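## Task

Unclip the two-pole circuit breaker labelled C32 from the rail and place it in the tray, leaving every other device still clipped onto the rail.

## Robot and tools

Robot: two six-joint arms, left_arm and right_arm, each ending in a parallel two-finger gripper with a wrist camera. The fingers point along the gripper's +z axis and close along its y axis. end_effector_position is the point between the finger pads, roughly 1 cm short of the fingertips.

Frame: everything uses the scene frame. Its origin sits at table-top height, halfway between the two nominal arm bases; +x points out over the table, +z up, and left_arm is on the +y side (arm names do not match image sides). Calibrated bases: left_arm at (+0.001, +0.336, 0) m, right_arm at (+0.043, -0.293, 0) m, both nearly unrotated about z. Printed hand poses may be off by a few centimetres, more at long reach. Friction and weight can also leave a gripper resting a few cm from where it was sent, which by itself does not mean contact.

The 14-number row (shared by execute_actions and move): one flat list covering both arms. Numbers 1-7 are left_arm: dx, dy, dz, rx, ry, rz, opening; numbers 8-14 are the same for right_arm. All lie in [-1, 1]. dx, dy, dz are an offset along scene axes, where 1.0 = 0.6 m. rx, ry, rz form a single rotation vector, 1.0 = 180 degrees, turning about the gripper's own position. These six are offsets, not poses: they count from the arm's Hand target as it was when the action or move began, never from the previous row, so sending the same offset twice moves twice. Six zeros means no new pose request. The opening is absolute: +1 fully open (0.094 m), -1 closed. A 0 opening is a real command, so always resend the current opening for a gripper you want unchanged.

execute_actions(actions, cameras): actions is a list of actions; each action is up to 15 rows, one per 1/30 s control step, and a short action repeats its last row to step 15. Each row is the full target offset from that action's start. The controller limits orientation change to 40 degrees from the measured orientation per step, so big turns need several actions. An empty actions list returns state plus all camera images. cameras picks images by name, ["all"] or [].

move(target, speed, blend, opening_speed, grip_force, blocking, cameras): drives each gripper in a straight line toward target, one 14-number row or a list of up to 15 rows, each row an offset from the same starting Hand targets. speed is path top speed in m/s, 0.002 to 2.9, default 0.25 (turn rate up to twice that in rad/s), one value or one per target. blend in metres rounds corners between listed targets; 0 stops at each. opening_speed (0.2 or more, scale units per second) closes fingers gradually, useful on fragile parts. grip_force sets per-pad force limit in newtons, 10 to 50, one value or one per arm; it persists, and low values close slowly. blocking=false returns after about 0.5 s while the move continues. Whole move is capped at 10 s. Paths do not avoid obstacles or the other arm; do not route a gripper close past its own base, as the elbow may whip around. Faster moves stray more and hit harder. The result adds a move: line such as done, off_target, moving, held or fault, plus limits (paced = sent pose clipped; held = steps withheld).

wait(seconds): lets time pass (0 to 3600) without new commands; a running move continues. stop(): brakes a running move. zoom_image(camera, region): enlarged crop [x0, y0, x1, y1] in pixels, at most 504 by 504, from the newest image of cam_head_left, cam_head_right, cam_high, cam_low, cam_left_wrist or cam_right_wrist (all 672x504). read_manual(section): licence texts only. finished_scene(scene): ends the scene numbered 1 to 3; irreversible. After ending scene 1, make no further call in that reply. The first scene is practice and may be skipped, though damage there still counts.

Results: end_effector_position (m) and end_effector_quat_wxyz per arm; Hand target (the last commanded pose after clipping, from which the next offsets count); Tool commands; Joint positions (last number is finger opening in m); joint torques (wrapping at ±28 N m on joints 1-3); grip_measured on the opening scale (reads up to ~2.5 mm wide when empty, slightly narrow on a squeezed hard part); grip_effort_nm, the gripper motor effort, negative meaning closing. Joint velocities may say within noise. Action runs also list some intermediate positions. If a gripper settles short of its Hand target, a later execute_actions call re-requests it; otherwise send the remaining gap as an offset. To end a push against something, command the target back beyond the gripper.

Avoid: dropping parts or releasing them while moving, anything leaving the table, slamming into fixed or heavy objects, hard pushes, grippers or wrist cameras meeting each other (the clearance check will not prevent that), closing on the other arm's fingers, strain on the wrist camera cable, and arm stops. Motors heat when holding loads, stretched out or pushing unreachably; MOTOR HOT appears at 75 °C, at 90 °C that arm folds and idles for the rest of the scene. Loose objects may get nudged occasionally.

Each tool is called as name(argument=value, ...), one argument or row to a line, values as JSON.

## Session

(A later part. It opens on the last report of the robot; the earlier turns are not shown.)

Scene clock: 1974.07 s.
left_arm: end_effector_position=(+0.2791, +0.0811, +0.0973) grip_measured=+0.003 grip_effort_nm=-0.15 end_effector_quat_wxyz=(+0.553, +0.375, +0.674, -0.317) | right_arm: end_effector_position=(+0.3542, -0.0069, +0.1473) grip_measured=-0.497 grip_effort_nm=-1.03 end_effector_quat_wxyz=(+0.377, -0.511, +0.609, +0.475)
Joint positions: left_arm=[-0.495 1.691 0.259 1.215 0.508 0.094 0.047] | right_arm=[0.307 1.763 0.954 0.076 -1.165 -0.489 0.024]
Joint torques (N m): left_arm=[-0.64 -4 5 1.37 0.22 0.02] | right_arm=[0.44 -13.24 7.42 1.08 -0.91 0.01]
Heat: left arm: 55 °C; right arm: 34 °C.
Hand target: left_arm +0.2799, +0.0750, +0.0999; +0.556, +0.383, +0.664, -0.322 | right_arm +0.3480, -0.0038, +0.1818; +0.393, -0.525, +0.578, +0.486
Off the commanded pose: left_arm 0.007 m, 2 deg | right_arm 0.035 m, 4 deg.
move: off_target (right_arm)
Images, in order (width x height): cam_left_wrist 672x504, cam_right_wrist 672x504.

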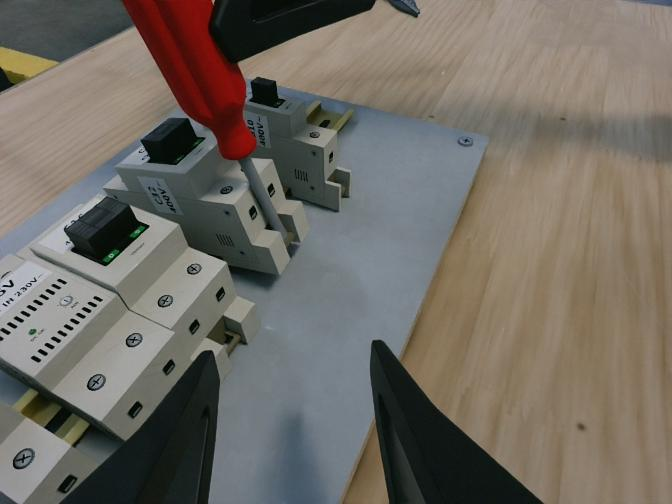

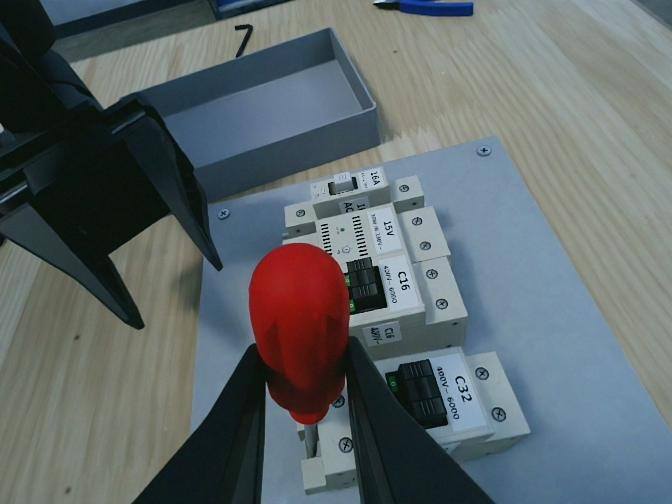

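move(
  target=[0,0,0,0,0,0,0, 0.018,0.0,0.01,0,-0.01,0,-0.75],
  speed=0.04,
  cameras=["cam_right_wrist","cam_left_wrist"],
)

zoom_image(
  camera="cam_left_wrist",
  region=[230, 200, 330, 300],
)

Scene clock: 2010.33 s.
left_arm: end_effector_position=(+0.2791, +0.0811, +0.0973) grip_measured=+0.003 grip_effort_nm=-0.15 end_effector_quat_wxyz=(+0.553, +0.375, +0.674, -0.317) | right_arm: end_effector_position=(+0.3569, -0.0053, +0.1566) grip_measured=-0.497 grip_effort_nm=-1.03 end_effector_quat_wxyz=(+0.374, -0.517, +0.605, +0.477)
Joint positions: left_arm=[-0.495 1.691 0.259 1.215 0.508 0.094 0.047] | right_arm=[0.307 1.763 1.004 0.002 -1.174 -0.519 0.024]
Joint torques (N m): left_arm=[-0.58 -4.05 5.16 1.4 0.22 0.06] | right_arm=[-0.36 -11.77 7.99 1.32 -0.82 -0.11]
Heat: left arm: 55 °C; right arm: 36 °C.
Hand target: left_arm +0.2799, +0.0750, +0.0999; +0.556, +0.383, +0.664, -0.322 | right_arm +0.3589, -0.0038, +0.1878; +0.402, -0.533, +0.572, +0.477
Off the commanded pose: left_arm 0.007 m, 2 deg | right_arm 0.031 m, 5 deg.
move: off_target (right_arm)
Images, in order (width x height): cam_left_wrist 672x504, cam_right_wrist 672x504.

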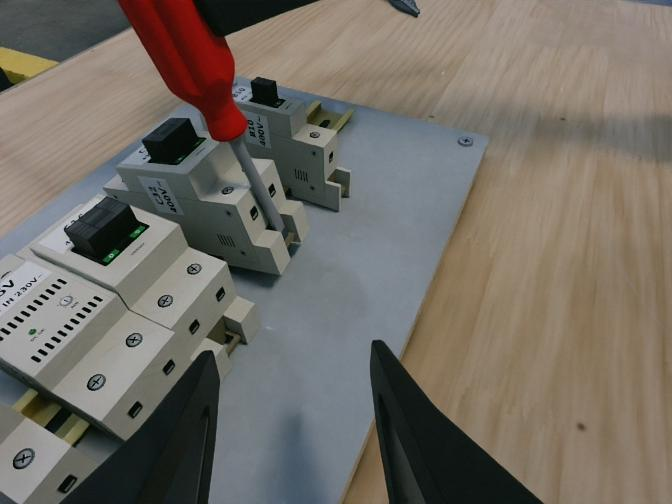

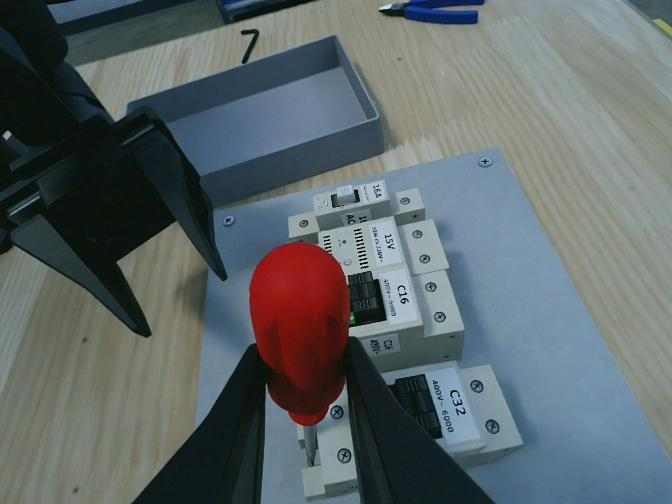

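Scaled by 5.040 from the camera's image (finer frame: 960x720).

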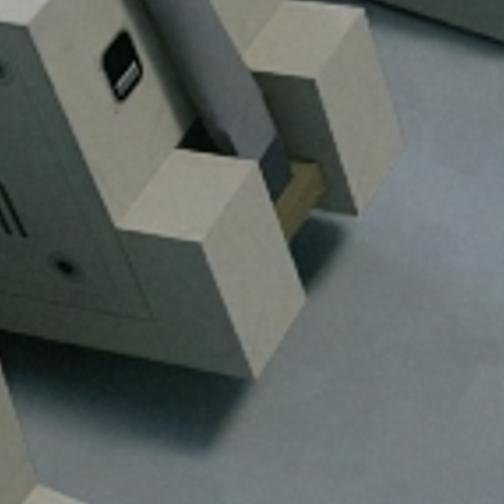

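move(
  target=[0,0,0,0,0,0,0, 0.012,0.0,0.06,0,0,0,-0.75],
  speed=0.05,
  cameras=["cam_right_wrist","cam_left_wrist"],
)

zoom_image(
  camera="cam_left_wrist",
  region=[180, 150, 330, 300],
)

Scene clock: 2020.83 s.
left_arm: end_effector_position=(+0.2791, +0.0811, +0.0973) grip_measured=+0.003 grip_effort_nm=-0.15 end_effector_quat_wxyz=(+0.553, +0.375, +0.674, -0.317) | right_arm: end_effector_position=(+0.3644, -0.0036, +0.1856) grip_measured=-0.497 grip_effort_nm=-1.04 end_effector_quat_wxyz=(+0.363, -0.512, +0.609, +0.484)
Joint positions: left_arm=[-0.495 1.691 0.259 1.215 0.508 0.094 0.047] | right_arm=[0.303 1.751 1.127 -0.169 -1.186 -0.526 0.024]
Joint torques (N m): left_arm=[-0.69 -3.96 5.05 1.39 0.21 0.05] | right_arm=[-0.57 -13.11 8.43 1.34 -0.75 -0.17]
Heat: left arm: 55 °C; right arm: 36 °C.
Hand target: left_arm +0.2799, +0.0750, +0.0999; +0.556, +0.383, +0.664, -0.322 | right_arm +0.3661, -0.0038, +0.2238; +0.402, -0.533, +0.572, +0.477
Off the commanded pose: left_arm 0.007 m, 2 deg | right_arm 0.038 m, 7 deg.
move: off_target (right_arm)
Images, in order (width x height): cam_left_wrist 672x504, cam_right_wrist 672x504.

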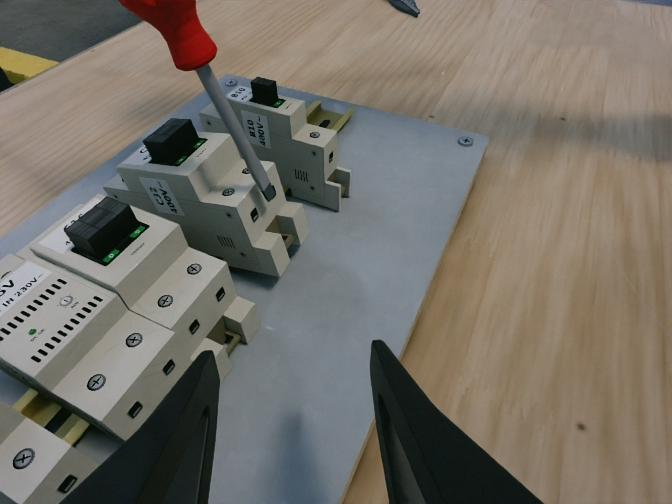

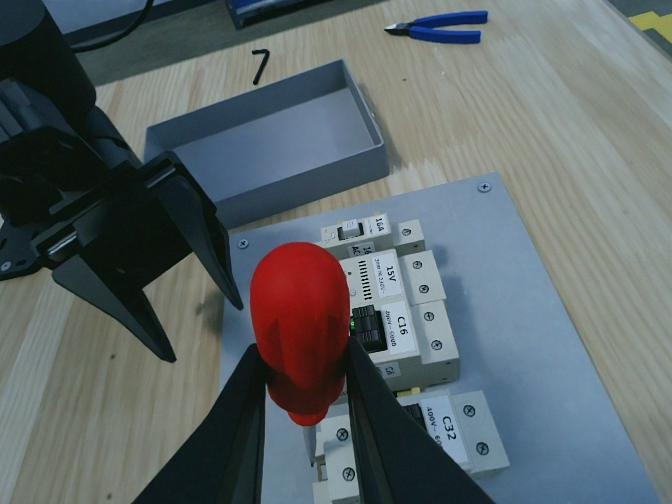

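Scaled by 3.360 from the camera's image (finer frame: 960x720).

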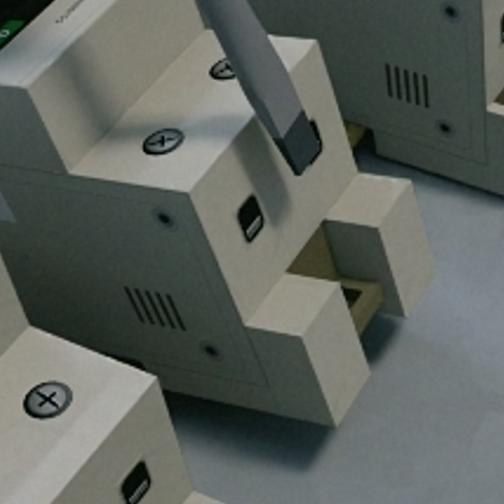

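move(
  target=[
    [0,0,0,0,0,0,0, -0.0052,-0.0203,0.0937,-0.0705,-0.0288,-0.0854,-0.75],
    [0,0,0,0,0,0,0, 0.0848,-0.1237,0.0937,-0.0781,-0.0099,-0.252,-0.75],
    [0,0,0,0,0,0,0, 0.0848,-0.377,0.077,-0.0822,0.0225,-0.5007,-0.75],
  ],
  speed=0.2,
  blend=0.03,
  cameras=["cam_right_wrist","cam_left_wrist"],
)

zoom_image(
  camera="cam_left_wrist",
  region=[80, 100, 330, 300],
)

Scene clock: 2194.20 s.
left_arm: end_effector_position=(+0.2791, +0.0811, +0.0973) grip_measured=+0.003 grip_effort_nm=-0.15 end_effector_quat_wxyz=(+0.553, +0.375, +0.674, -0.317) | right_arm: end_effector_position=(+0.4199, -0.2244, +0.2560) grip_measured=-0.497 grip_effort_nm=-1.03 end_effector_quat_wxyz=(+0.516, -0.012, +0.857, +0.000)
Joint positions: left_arm=[-0.495 1.691 0.259 1.215 0.508 0.094 0.047] | right_arm=[0.259 1.156 0.972 -0.318 0.243 0.118 0.024]
Joint torques (N m): left_arm=[-0.73 -4.11 4.83 1.4 0.22 0.02] | right_arm=[-0.47 -7.08 5.22 2.06 0.24 0.04]
Heat: left arm: 55 °C; right arm: 41 °C.
Hand target: left_arm +0.2799, +0.0750, +0.0999; +0.556, +0.383, +0.664, -0.322 | right_arm +0.4170, -0.2300, +0.2701; +0.537, +0.000, +0.843, +0.001
Off the commanded pose: left_arm 0.007 m, 2 deg | right_arm 0.015 m, 3 deg.
move: off_target (right_arm)
Images, in order (width x height): cam_left_wrist 672x504, cam_right_wrist 672x504.

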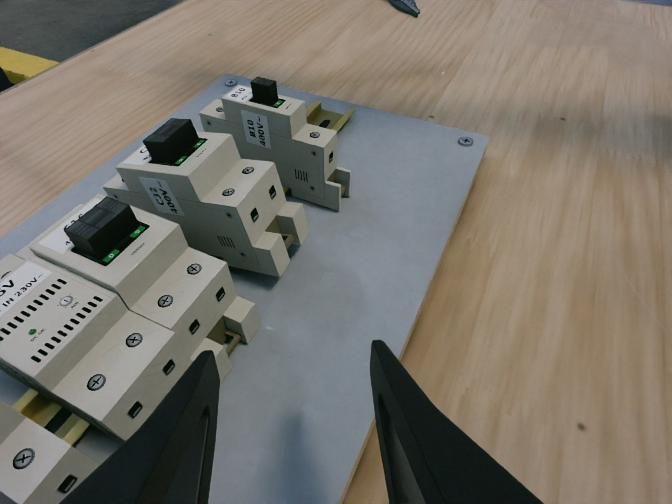

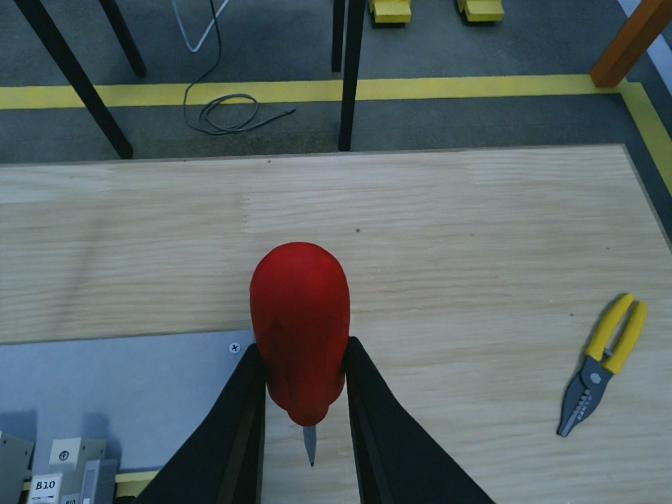

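Scaled by 2.016 from the camera's image (finer frame: 960x720).

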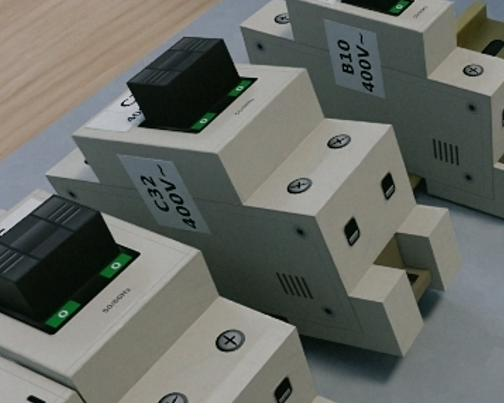

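move(
  target=[
    [0,0,0,0,0,0,0, -0.145,-0.1167,-0.2,0,0.4167,0,-0.75],
    [0,0,0,0,0,0,0, -0.145,-0.1167,-0.35,0,0.4167,0,-0.75],
  ],
  speed=0.2,
  blend=0.02,
  cameras=["cam_right_wrist"],
)

Scene clock: 2222.90 s.
left_arm: end_effector_position=(+0.2791, +0.0811, +0.0973) grip_measured=+0.003 grip_effort_nm=-0.15 end_effector_quat_wxyz=(+0.553, +0.375, +0.674, -0.317) | right_arm: end_effector_position=(+0.3305, -0.2984, +0.0680) grip_measured=-0.497 grip_effort_nm=-1.03 end_effector_quat_wxyz=(-0.080, +0.000, +0.997, -0.001)
Joint positions: left_arm=[-0.495 1.691 0.259 1.215 0.508 0.094 0.047] | right_arm=[-0.051 1.81 1.331 -1.252 0.004 -0.02 0.024]
Joint torques (N m): left_arm=[-0.69 -4.14 5 1.42 0.21 0.02] | right_arm=[-0.5 -7.04 3.62 0.18 0.02 -0.07]
Heat: left arm: 55 °C; right arm: 37 °C.
Hand target: left_arm +0.2799, +0.0750, +0.0999; +0.556, +0.383, +0.664, -0.322 | right_arm +0.3299, -0.3001, +0.0601; -0.087, +0.001, +0.996, +0.000
Off the commanded pose: left_arm 0.007 m, 2 deg | right_arm 0.008 m, 1 deg.
move: done

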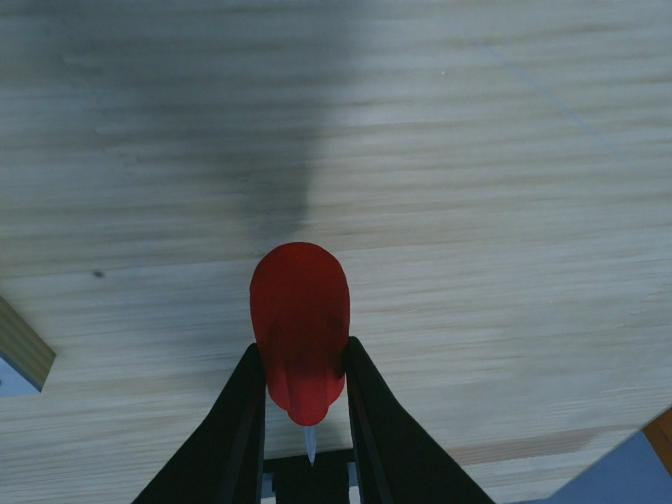

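move(
  target=[0,0,0,0,0,0,0, 0,0,-0.075,0,0,0,-0.75],
  speed=0.05,
  grip_force=[50,12],
  cameras=["cam_right_wrist"],
)

Scene clock: 2233.67 s.
left_arm: end_effector_position=(+0.2791, +0.0811, +0.0973) grip_measured=+0.003 grip_effort_nm=-0.15 end_effector_quat_wxyz=(+0.553, +0.375, +0.674, -0.317) | right_arm: end_effector_position=(+0.3272, -0.2983, +0.0265) grip_measured=-0.477 grip_effort_nm=-0.34 end_effector_quat_wxyz=(-0.088, +0.000, +0.996, +0.000)
Joint positions: left_arm=[-0.495 1.691 0.259 1.215 0.508 0.094 0.047] | right_arm=[-0.051 1.862 1.222 -1.106 0.004 -0.02 0.025]
Joint torques (N m): left_arm=[-0.55 -3.99 4.94 1.4 0.2 0.03] | right_arm=[-0.51 -6.75 3.07 0.42 0.03 -0.06]
Heat: left arm: 55 °C; right arm: 35 °C.
Hand target: left_arm +0.2799, +0.0750, +0.0999; +0.556, +0.383, +0.664, -0.322 | right_arm +0.3299, -0.3001, +0.0151; -0.087, +0.001, +0.996, +0.000
Off the commanded pose: left_arm 0.007 m, 2 deg | right_arm 0.012 m, 0 deg.
grip_force (N): 50, 12
move: off_target (right_arm)

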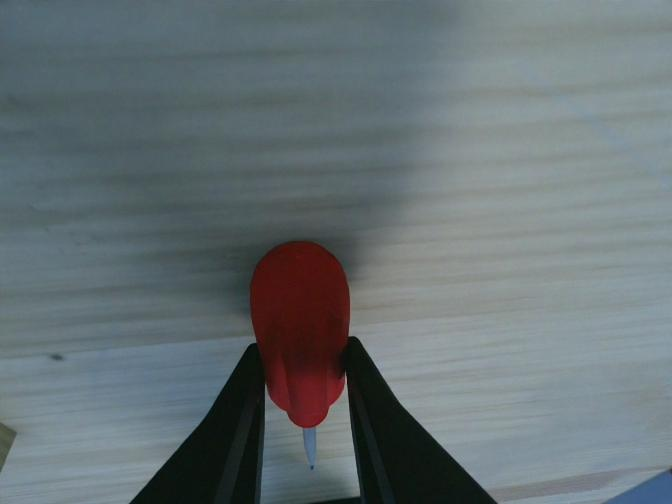

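move(
  target=[0,0,0,0,0,0,0, 0,0,-0.012,0,0,0,-0.75],
  speed=0.03,
  cameras=["cam_right_wrist"],
)

Scene clock: 2249.07 s.
left_arm: end_effector_position=(+0.2791, +0.0811, +0.0973) grip_measured=+0.003 grip_effort_nm=-0.15 end_effector_quat_wxyz=(+0.553, +0.375, +0.674, -0.317) | right_arm: end_effector_position=(+0.3270, -0.2983, +0.0260) grip_measured=-0.477 grip_effort_nm=-0.34 end_effector_quat_wxyz=(-0.088, +0.000, +0.996, +0.000)
Joint positions: left_arm=[-0.495 1.691 0.259 1.215 0.508 0.094 0.047] | right_arm=[-0.051 1.862 1.219 -1.104 0.004 -0.02 0.025]
Joint torques (N m): left_arm=[-0.72 -4.05 5.01 1.42 0.19 0.03] | right_arm=[-0.5 -5.93 2.09 0.67 0.02 -0.07]
Heat: left arm: 55 °C; right arm: 35 °C.
Hand target: left_arm +0.2799, +0.0750, +0.0999; +0.556, +0.383, +0.664, -0.322 | right_arm +0.3298, -0.3001, +0.0079; -0.087, +0.001, +0.996, +0.000
Off the commanded pose: left_arm 0.007 m, 2 deg | right_arm 0.018 m, 0 deg.
grip_force (N): 50, 12
move: off_target (right_arm)

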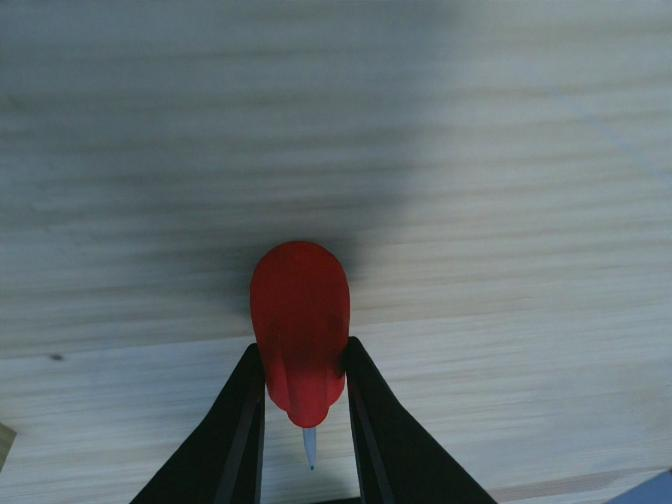

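move(
  target=[0,0,0,0,0,0,0, 0,0,0.0,0,0,0,-0.25],
  opening_speed=0.2,
  cameras=["cam_right_wrist"],
)

Scene clock: 2266.83 s.
left_arm: end_effector_position=(+0.2791, +0.0811, +0.0973) grip_measured=+0.003 grip_effort_nm=-0.15 end_effector_quat_wxyz=(+0.553, +0.375, +0.674, -0.317) | right_arm: end_effector_position=(+0.3302, -0.2983, +0.0153) grip_measured=-0.253 grip_effort_nm=0.11 end_effector_quat_wxyz=(-0.083, +0.000, +0.997, +0.000)
Joint positions: left_arm=[-0.495 1.691 0.259 1.215 0.508 0.094 0.047] | right_arm=[-0.052 1.88 1.199 -1.055 0.003 -0.021 0.035]
Joint torques (N m): left_arm=[-0.77 -4 5.11 1.39 0.21 0.02] | right_arm=[-0.46 -7.17 3.58 0.21 0.03 -0.06]
Heat: left arm: 55 °C; right arm: 34 °C.
Hand target: left_arm +0.2799, +0.0750, +0.0999; +0.556, +0.383, +0.664, -0.322 | right_arm +0.3299, -0.3001, +0.0079; -0.087, +0.001, +0.996, +0.000
Off the commanded pose: left_arm 0.007 m, 2 deg | right_arm 0.008 m, 1 deg.
grip_force (N): 50, 12
move: done

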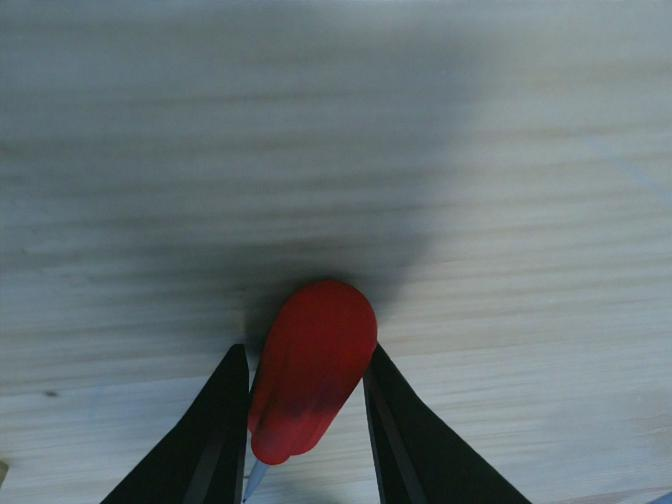

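move(
  target=[
    [0,0,0,0,0,0,0, 0,0,0.0,0,0,0,0.3],
    [0,0,0,0,0,0,0, 0,0,0.35,0,0,0,0.3],
  ],
  opening_speed=0.5,
  speed=0.1,
  cameras=["cam_right_wrist"],
  grip_force=[50,50],
)

Scene clock: 2282.83 s.
left_arm: end_effector_position=(+0.2791, +0.0811, +0.0973) grip_measured=+0.003 grip_effort_nm=-0.15 end_effector_quat_wxyz=(+0.553, +0.375, +0.674, -0.317) | right_arm: end_effector_position=(+0.3286, -0.2983, +0.1981) grip_measured=+0.298 grip_effort_nm=0.11 end_effector_quat_wxyz=(+0.013, +0.000, +1.000, -0.002)
Joint positions: left_arm=[-0.495 1.691 0.259 1.215 0.508 0.094 0.047] | right_arm=[-0.052 1.631 1.658 -1.572 0.003 -0.021 0.061]
Joint torques (N m): left_arm=[-0.73 -4.04 5.12 1.41 0.2 0.02] | right_arm=[-0.47 -9.98 7.32 0.3 0.03 -0.07]
Heat: left arm: 55 °C; right arm: 34 °C.
Hand target: left_arm +0.2799, +0.0750, +0.0999; +0.556, +0.383, +0.664, -0.322 | right_arm +0.3299, -0.3001, +0.2178; -0.087, +0.001, +0.996, +0.000
Off the commanded pose: left_arm 0.007 m, 2 deg | right_arm 0.020 m, 11 deg.
joint sent to its limit (right arm) — joint 4 (wrist pitch), lower limit. The joint targets are off in orientation, not in position.
move: off_target (right_arm)

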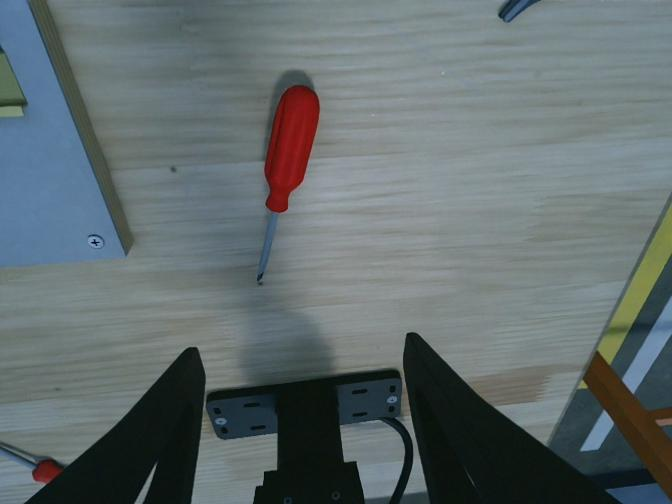

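move(
  target=[
    [0,0,0,0,0,0,0, 0.02,0.2,0.04,0,-0.1389,0.0094,0.3],
    [0,0,0,0,0,0,0, 0.05,0.4835,0.02,0,-0.1389,0.0094,0.3],
  ],
  speed=0.15,
  blend=0.03,
  cameras=["cam_right_wrist","cam_left_wrist"],
)

Scene clock: 2313.47 s.
left_arm: end_effector_position=(+0.2791, +0.0811, +0.0973) grip_measured=+0.003 grip_effort_nm=-0.15 end_effector_quat_wxyz=(+0.553, +0.375, +0.674, -0.317) | right_arm: end_effector_position=(+0.3550, -0.0118, +0.2294) grip_measured=+0.298 grip_effort_nm=0.11 end_effector_quat_wxyz=(+0.143, -0.019, +0.989, +0.021)
Joint positions: left_arm=[-0.495 1.691 0.259 1.215 0.508 0.094 0.047] | right_arm=[0.773 2.028 2.261 -1.569 0.17 0.744 0.061]
Joint torques (N m): left_arm=[-0.61 -4.03 4.92 1.4 0.23 0.02] | right_arm=[0.16 -8.62 7.23 0.67 0.32 0.04]
Heat: left arm: 55 °C; right arm: 34 °C.
Hand target: left_arm +0.2799, +0.0750, +0.0999; +0.556, +0.383, +0.664, -0.322 | right_arm +0.3599, -0.0099, +0.2300; +0.131, -0.014, +0.991, -0.001
Off the commanded pose: left_arm 0.007 m, 2 deg | right_arm 0.005 m, 3 deg.
joint sent to its limit (right arm) — joint 4 (wrist pitch), lower limit. The joint targets are off in orientation, not in position.
move: off_target (right_arm)
Images, in order (width x height): cam_left_wrist 672x504, cam_right_wrist 672x504.

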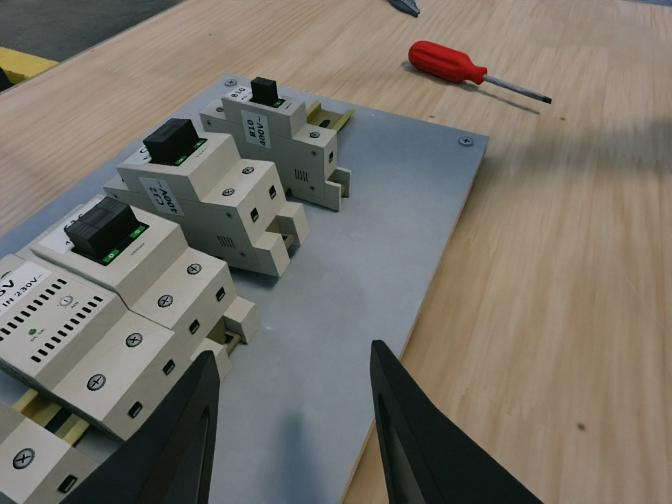

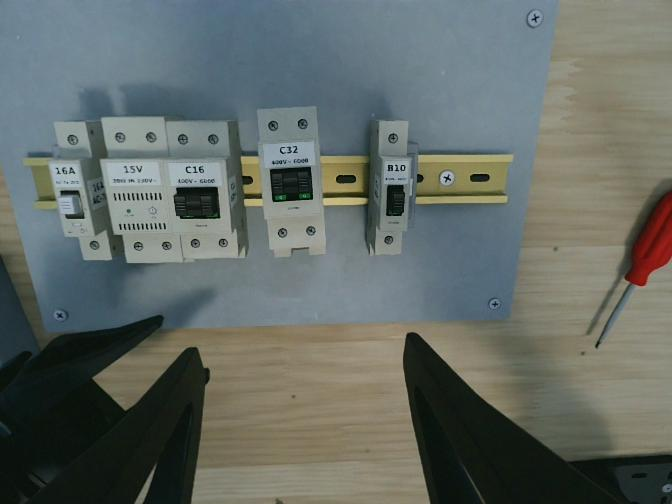

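zoom_image(
  camera="cam_right_wrist",
  region=[150, 90, 430, 280],
)

Scaled by 1.800 from the camera's image (finer frame: 960x720).

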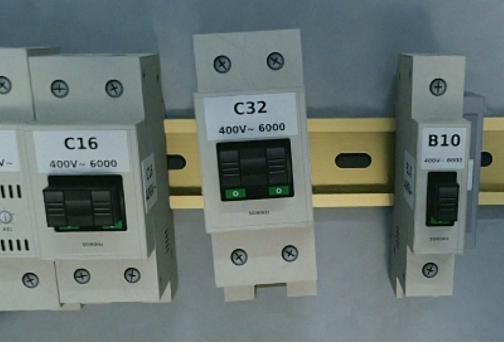

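move(
  target=[0,0,0,0,0,0,0, 0.0418,0.0198,-0.1167,0,0,0,-0.02],
  speed=0.1,
  cameras=["cam_right_wrist","cam_left_wrist"],
)

Scene clock: 2362.00 s.
left_arm: end_effector_position=(+0.2791, +0.0811, +0.0973) grip_measured=+0.003 grip_effort_nm=-0.15 end_effector_quat_wxyz=(+0.553, +0.375, +0.674, -0.317) | right_arm: end_effector_position=(+0.3783, +0.0014, +0.1707) grip_measured=-0.018 grip_effort_nm=-0.11 end_effector_quat_wxyz=(+0.130, -0.014, +0.991, +0.007)
Joint positions: left_arm=[-0.495 1.691 0.259 1.215 0.508 0.094 0.047] | right_arm=[0.756 2.097 2.125 -1.4 0.17 0.741 0.046]
Joint torques (N m): left_arm=[-0.68 -4.01 4.96 1.4 0.23 0.03] | right_arm=[-0.43 -9.48 4.51 0.9 0.25 -0.06]
Heat: left arm: 55 °C; right arm: 35 °C.
Hand target: left_arm +0.2799, +0.0750, +0.0999; +0.556, +0.383, +0.664, -0.322 | right_arm +0.3850, +0.0019, +0.1599; +0.131, -0.014, +0.991, -0.001
Off the commanded pose: left_arm 0.007 m, 2 deg | right_arm 0.013 m, 1 deg.
move: off_target (right_arm)
Images, in order (width x height): cam_left_wrist 672x504, cam_right_wrist 672x504.

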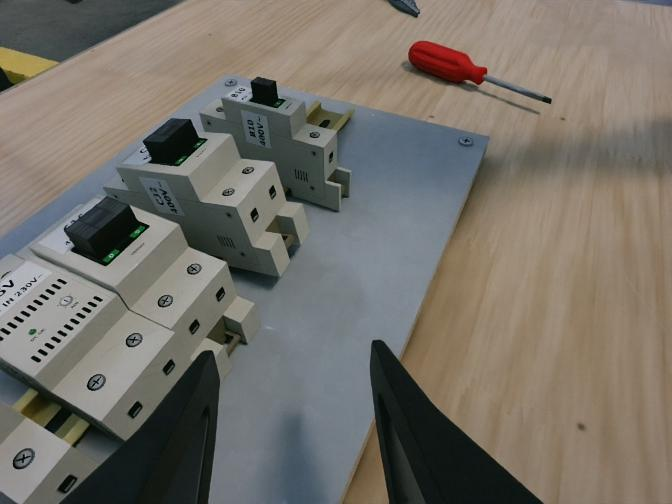

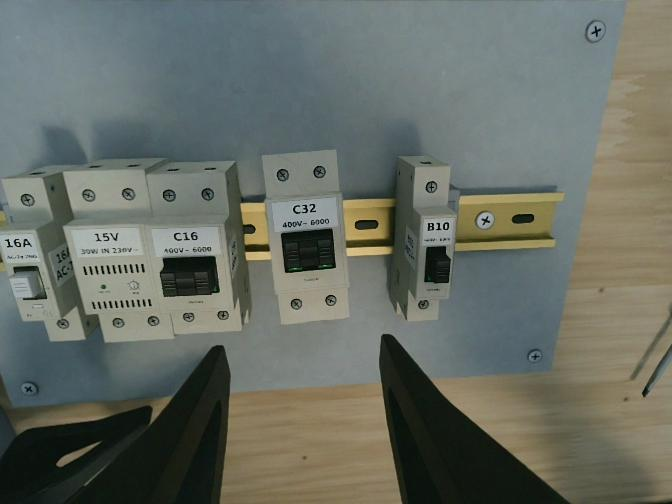

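move(
  target=[0,0,0,0,0,0,0, 0.006,-0.002,-0.075,0,0,0,-0.02],
  speed=0.08,
  cameras=["cam_right_wrist","cam_left_wrist"],
)

Scene clock: 2389.73 s.
left_arm: end_effector_position=(+0.2791, +0.0811, +0.0973) grip_measured=+0.003 grip_effort_nm=-0.15 end_effector_quat_wxyz=(+0.553, +0.375, +0.674, -0.317) | right_arm: end_effector_position=(+0.3833, +0.0031, +0.1184) grip_measured=-0.018 grip_effort_nm=-0.11 end_effector_quat_wxyz=(+0.125, -0.017, +0.992, +0.001)
Joint positions: left_arm=[-0.495 1.691 0.259 1.215 0.508 0.094 0.047] | right_arm=[0.751 2.097 1.917 -1.207 0.17 0.732 0.046]
Joint torques (N m): left_arm=[-0.73 -4.01 4.98 1.42 0.21 0.01] | right_arm=[-0.66 -11.34 4.16 0.88 0.24 -0.05]
Heat: left arm: 55 °C; right arm: 34 °C.
Hand target: left_arm +0.2799, +0.0750, +0.0999; +0.556, +0.383, +0.664, -0.322 | right_arm +0.3885, +0.0008, +0.1148; +0.131, -0.014, +0.991, -0.001
Off the commanded pose: left_arm 0.007 m, 2 deg | right_arm 0.007 m, 1 deg.
move: done
Images, in order (width x height): cam_left_wrist 672x504, cam_right_wrist 672x504.

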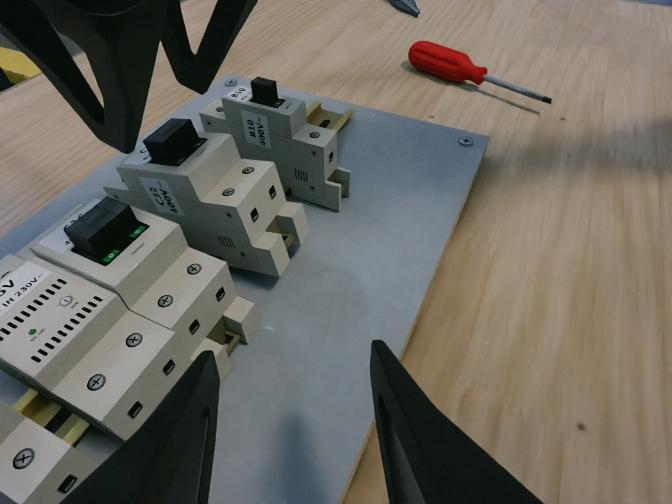

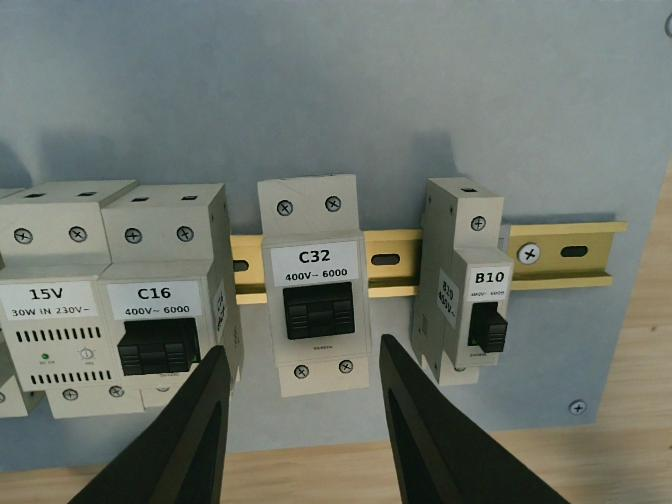

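move(
  target=[
    [0,0,0,0,0,0,0, 0.006,-0.0085,0,0,0,0,-0.02],
    [0,0,0,0,0,0,0, 0.006,-0.0085,-0.061,0,0,0,-0.02],
  ],
  speed=0.06,
  cameras=["cam_right_wrist","cam_left_wrist"],
)

Scene clock: 2424.53 s.
left_arm: end_effector_position=(+0.2791, +0.0811, +0.0973) grip_measured=+0.003 grip_effort_nm=-0.15 end_effector_quat_wxyz=(+0.553, +0.375, +0.674, -0.317) | right_arm: end_effector_position=(+0.3887, -0.0033, +0.0816) grip_measured=-0.018 grip_effort_nm=-0.11 end_effector_quat_wxyz=(+0.125, -0.014, +0.992, +0.000)
Joint positions: left_arm=[-0.495 1.691 0.259 1.215 0.508 0.094 0.047] | right_arm=[0.732 2.097 1.771 -1.059 0.169 0.717 0.046]
Joint torques (N m): left_arm=[-0.55 -4.05 4.86 1.39 0.22 0.04] | right_arm=[-0.31 -11.44 4.19 0.87 0.21 -0.05]
Heat: left arm: 55 °C; right arm: 36 °C.
Hand target: left_arm +0.2799, +0.0750, +0.0999; +0.556, +0.383, +0.664, -0.322 | right_arm +0.3922, -0.0044, +0.0783; +0.131, -0.014, +0.991, -0.001
Off the commanded pose: left_arm 0.007 m, 2 deg | right_arm 0.005 m, 1 deg.
move: done
Images, in order (width x height): cam_left_wrist 672x504, cam_right_wrist 672x504.

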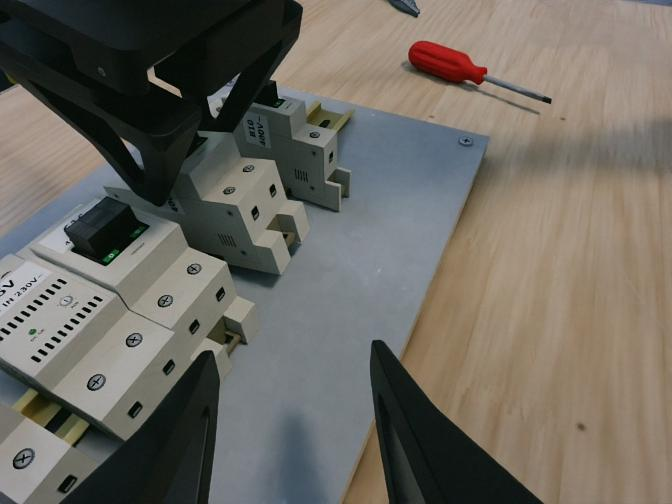

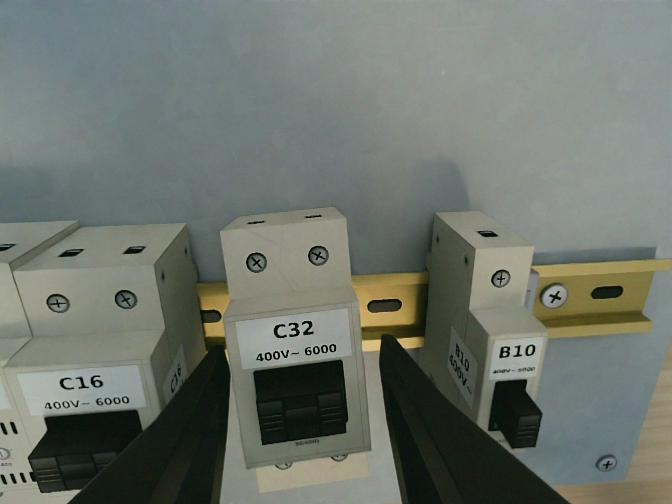

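move(
  target=[0,0,0,0,0,0,0, 0,0,0,0,0,0,-0.4],
  opening_speed=0.25,
  grip_force=[50,40],
  cameras=["cam_right_wrist","cam_left_wrist"],
)

Scene clock: 2440.63 s.
left_arm: end_effector_position=(+0.2791, +0.0811, +0.0973) grip_measured=+0.003 grip_effort_nm=-0.15 end_effector_quat_wxyz=(+0.553, +0.375, +0.674, -0.317) | right_arm: end_effector_position=(+0.3892, -0.0028, +0.0817) grip_measured=-0.250 grip_effort_nm=-0.85 end_effector_quat_wxyz=(+0.126, -0.015, +0.992, +0.002)
Joint positions: left_arm=[-0.495 1.691 0.259 1.215 0.508 0.094 0.047] | right_arm=[0.732 2.097 1.771 -1.056 0.168 0.717 0.035]
Joint torques (N m): left_arm=[-0.79 -4 5.14 1.41 0.21 0.02] | right_arm=[-0.31 -11.43 4.18 0.86 0.23 -0.06]
Heat: left arm: 55 °C; right arm: 37 °C.
Hand target: left_arm +0.2799, +0.0750, +0.0999; +0.556, +0.383, +0.664, -0.322 | right_arm +0.3922, -0.0044, +0.0783; +0.131, -0.014, +0.991, -0.001
Off the commanded pose: left_arm 0.007 m, 2 deg | right_arm 0.005 m, 1 deg.
grip_force (N): 50, 40
move: done
Images, in order (width x height): cam_left_wrist 672x504, cam_right_wrist 672x504.

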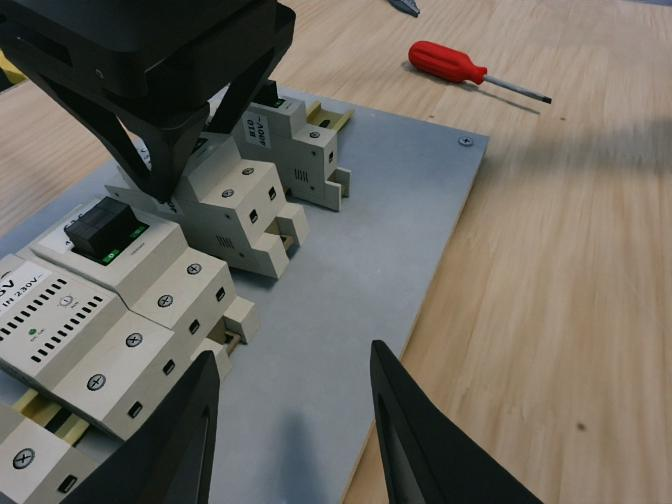

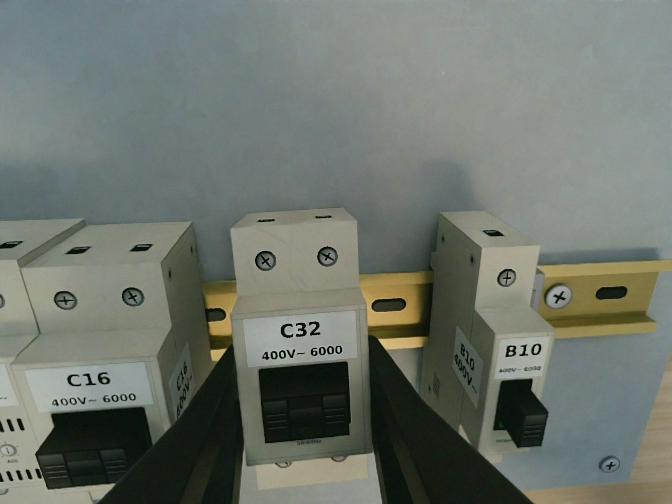

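move(
  target=[0,0,0,0,0,0,0, 0.025,0.0008,0.0,0,0.015,0,-0.4],
  speed=0.04,
  cameras=["cam_right_wrist","cam_left_wrist"],
)

Scene clock: 2452.97 s.
left_arm: end_effector_position=(+0.2791, +0.0811, +0.0973) grip_measured=+0.003 grip_effort_nm=-0.15 end_effector_quat_wxyz=(+0.553, +0.375, +0.674, -0.317) | right_arm: end_effector_position=(+0.3985, -0.0042, +0.0821) grip_measured=-0.250 grip_effort_nm=-0.85 end_effector_quat_wxyz=(+0.106, -0.016, +0.994, +0.004)
Joint positions: left_arm=[-0.495 1.691 0.259 1.215 0.508 0.094 0.047] | right_arm=[0.701 2.148 1.86 -1.116 0.133 0.688 0.035]
Joint torques (N m): left_arm=[-0.77 -4.15 5.03 1.42 0.25 0.04] | right_arm=[-0.77 -9.59 7.76 0.6 0.18 -0.07]
Heat: left arm: 55 °C; right arm: 37 °C.
Hand target: left_arm +0.2799, +0.0750, +0.0999; +0.556, +0.383, +0.664, -0.322 | right_arm +0.4071, -0.0039, +0.0782; +0.107, -0.014, +0.994, -0.001
Off the commanded pose: left_arm 0.007 m, 2 deg | right_arm 0.009 m, 1 deg.
grip_force (N): 50, 40
move: done
Images, in order (width x height): cam_left_wrist 672x504, cam_right_wrist 672x504.

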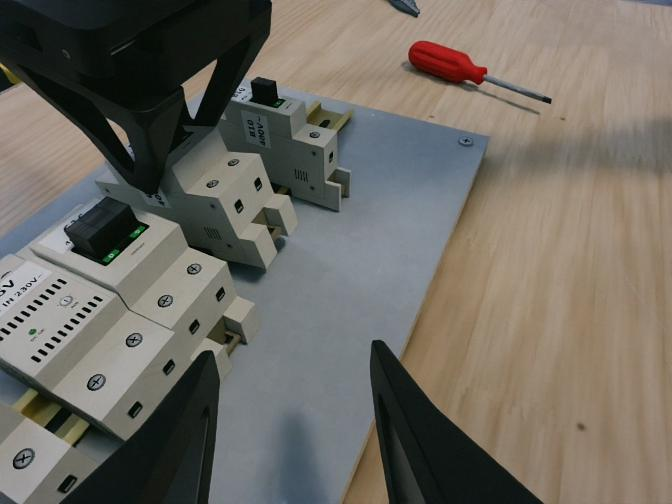

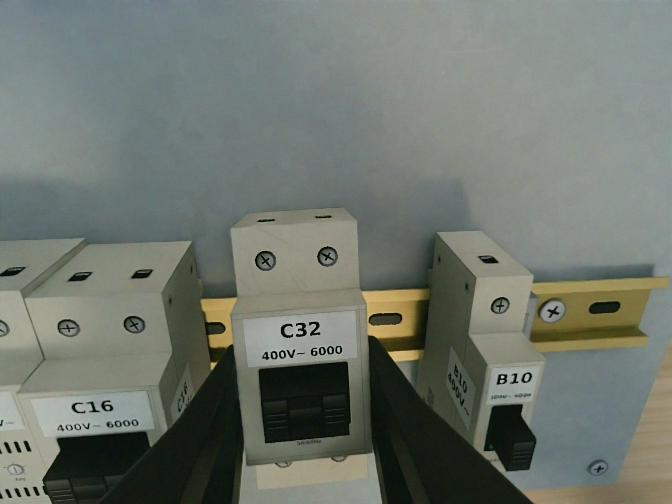

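move(
  target=[
    [0,0,0,0,0,0,0, 0.012,0.0,0.0,0,0,0,-0.4],
    [0,0,0,0,0,0,0, 0.018,0.0,0.06,0,0,0,-0.4],
  ],
  speed=0.04,
  cameras=["cam_right_wrist","cam_left_wrist"],
)

Scene clock: 2467.50 s.
left_arm: end_effector_position=(+0.2791, +0.0811, +0.0973) grip_measured=+0.003 grip_effort_nm=-0.15 end_effector_quat_wxyz=(+0.553, +0.375, +0.674, -0.317) | right_arm: end_effector_position=(+0.4075, -0.0060, +0.1088) grip_measured=-0.251 grip_effort_nm=-0.85 end_effector_quat_wxyz=(+0.094, -0.016, +0.995, -0.003)
Joint positions: left_arm=[-0.495 1.691 0.259 1.215 0.508 0.094 0.047] | right_arm=[0.682 2.208 2.065 -1.287 0.125 0.671 0.035]
Joint torques (N m): left_arm=[-0.75 -4 5.01 1.41 0.2 0.04] | right_arm=[-0.55 -11.03 8.65 0.56 0.25 -0.05]
Heat: left arm: 55 °C; right arm: 37 °C.
Hand target: left_arm +0.2799, +0.0750, +0.0999; +0.556, +0.383, +0.664, -0.322 | right_arm +0.4179, -0.0039, +0.1143; +0.107, -0.014, +0.994, -0.001
Off the commanded pose: left_arm 0.007 m, 2 deg | right_arm 0.012 m, 2 deg.
grip_force (N): 50, 40
move: off_target (right_arm)
Images, in order (width x height): cam_left_wrist 672x504, cam_right_wrist 672x504.

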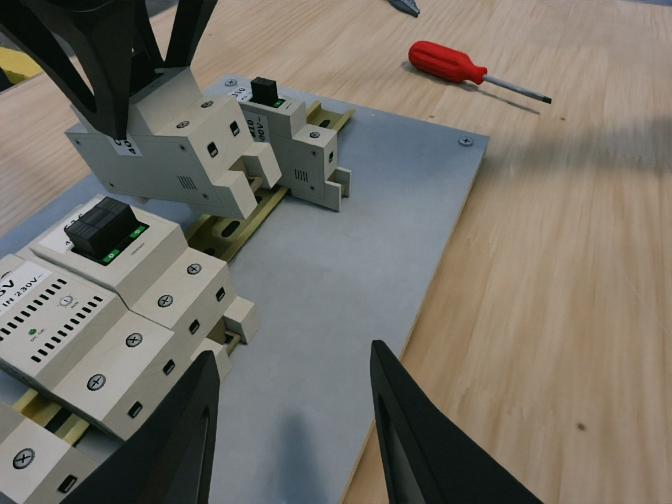

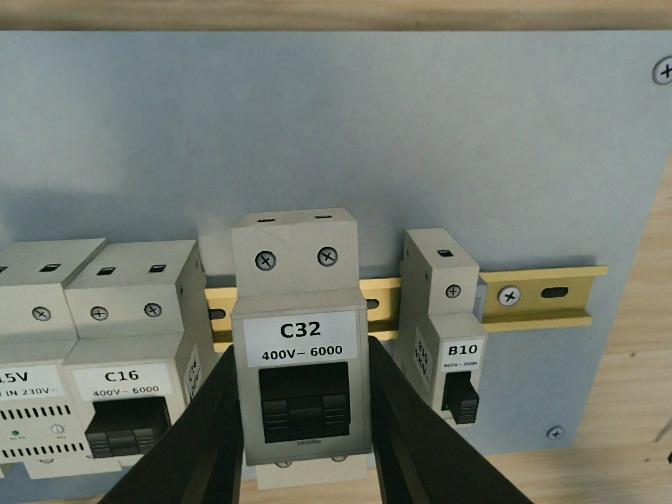

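move(
  target=[
    [-0.05,0.0417,0.3,0,0,0.1222,0, 0,0,0,0,0,0,-0.4],
    [0.0835,0.575,0.3,0,0,0.3778,0, 0,0,0,0,0,0,-0.4],
    [-0.1665,0.7917,0.25,0,0,0.6,0, 0,0,0,0,0,0,-0.4],
  ],
  speed=0.2,
  blend=0.03,
  cameras=["cam_left_wrist","cam_high","cam_right_wrist"],
)

Scene clock: 2489.17 s.
left_arm: end_effector_position=(+0.1815, +0.5519, +0.2518) grip_measured=+0.003 grip_effort_nm=-0.15 end_effector_quat_wxyz=(+0.586, -0.312, +0.700, +0.264) | right_arm: end_effector_position=(+0.4074, -0.0061, +0.1088) grip_measured=-0.251 grip_effort_nm=-0.85 end_effector_quat_wxyz=(+0.094, -0.016, +0.995, -0.003)
Joint positions: left_arm=[0.932 0.497 0.46 -0.139 0.073 0.017 0.047] | right_arm=[0.682 2.208 2.065 -1.287 0.125 0.671 0.035]
Joint torques (N m): left_arm=[0.7 -0.55 6.22 1.26 0.14 -0.06] | right_arm=[-0.54 -11.03 8.66 0.57 0.24 -0.05]
Heat: left arm: 55 °C; right arm: 36 °C.
Hand target: left_arm +0.1799, +0.5501, +0.2498; +0.587, -0.312, +0.700, +0.261 | right_arm +0.4179, -0.0039, +0.1143; +0.107, -0.014, +0.994, -0.001
Off the commanded pose: left_arm 0.003 m, 0 deg | right_arm 0.012 m, 2 deg.
grip_force (N): 50, 40
move: done
Images, in order (width x height): cam_high 672x504, cam_left_wrist 672x504, cam_right_wrist 672x504.

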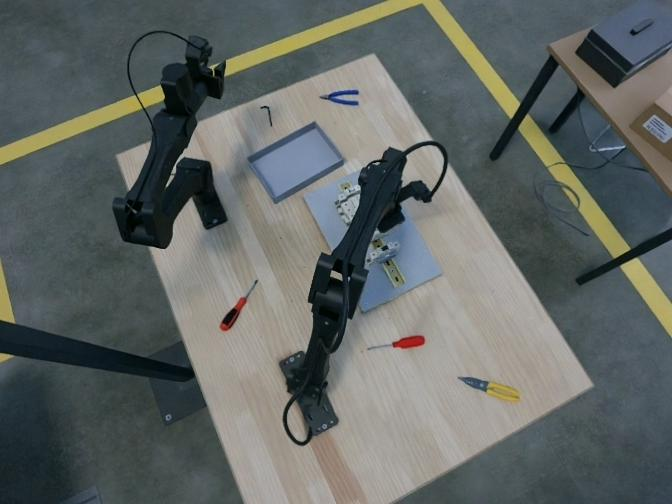

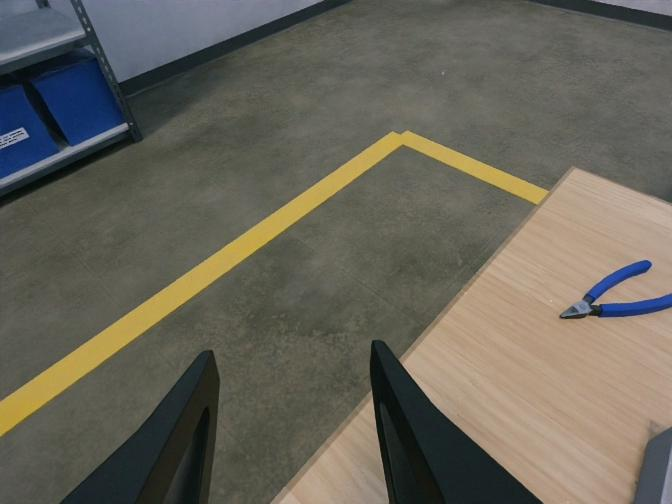

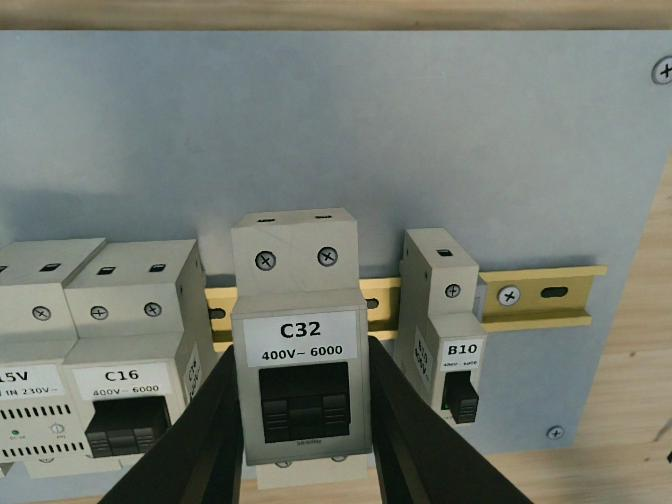

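move(
  target=[0,0,0,0,0,0,0, -0.0215,-0.0035,0.1678,0.0025,-0.0317,0.0007,-0.4],
  speed=0.12,
  cameras=["cam_right_wrist","cam_high"],
)

Scene clock: 2620.60 s.
left_arm: end_effector_position=(+0.1817, +0.5518, +0.2518) grip_measured=+0.003 grip_effort_nm=-0.15 end_effector_quat_wxyz=(+0.586, -0.311, +0.700, +0.264) | right_arm: end_effector_position=(+0.3993, -0.0085, +0.2003) grip_measured=-0.251 grip_effort_nm=-0.85 end_effector_quat_wxyz=(+0.137, -0.019, +0.990, +0.001)
Joint positions: left_arm=[0.932 0.497 0.46 -0.139 0.074 0.017 0.047] | right_arm=[0.711 2.208 2.426 -1.58 0.179 0.684 0.035]
Joint torques (N m): left_arm=[0.53 -0.64 6.11 1.28 0.15 -0.07] | right_arm=[0.42 -12.16 8.01 0.73 0.4 0.05]
Heat: left arm: 51 °C; right arm: 38 °C.
Hand target: left_arm +0.1800, +0.5500, +0.2498; +0.587, -0.312, +0.700, +0.261 | right_arm +0.4051, -0.0061, +0.2150; +0.157, -0.014, +0.988, +0.003
Off the commanded pose: left_arm 0.003 m, 0 deg | right_arm 0.016 m, 2 deg.
joint read past its limit (right arm) — joint 4 (wrist pitch), lower limit.
joint sent to its limit (right arm) — joint 4 (wrist pitch), lower limit. The joint targets still meet the commanded pose.
grip_force (N): 50, 40
move: off_target (right_arm)
Images, in order (width x height): cam_high 672x504, cam_right_wrist 672x504.

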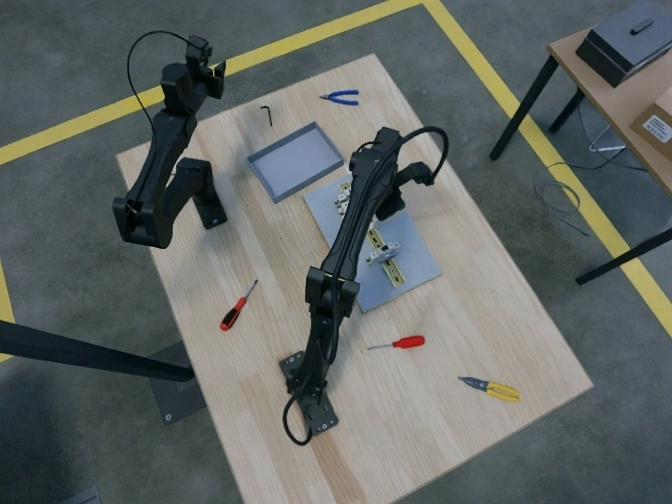

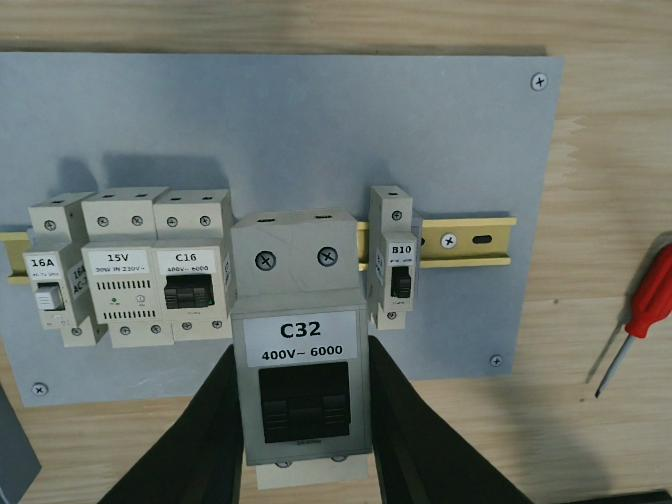

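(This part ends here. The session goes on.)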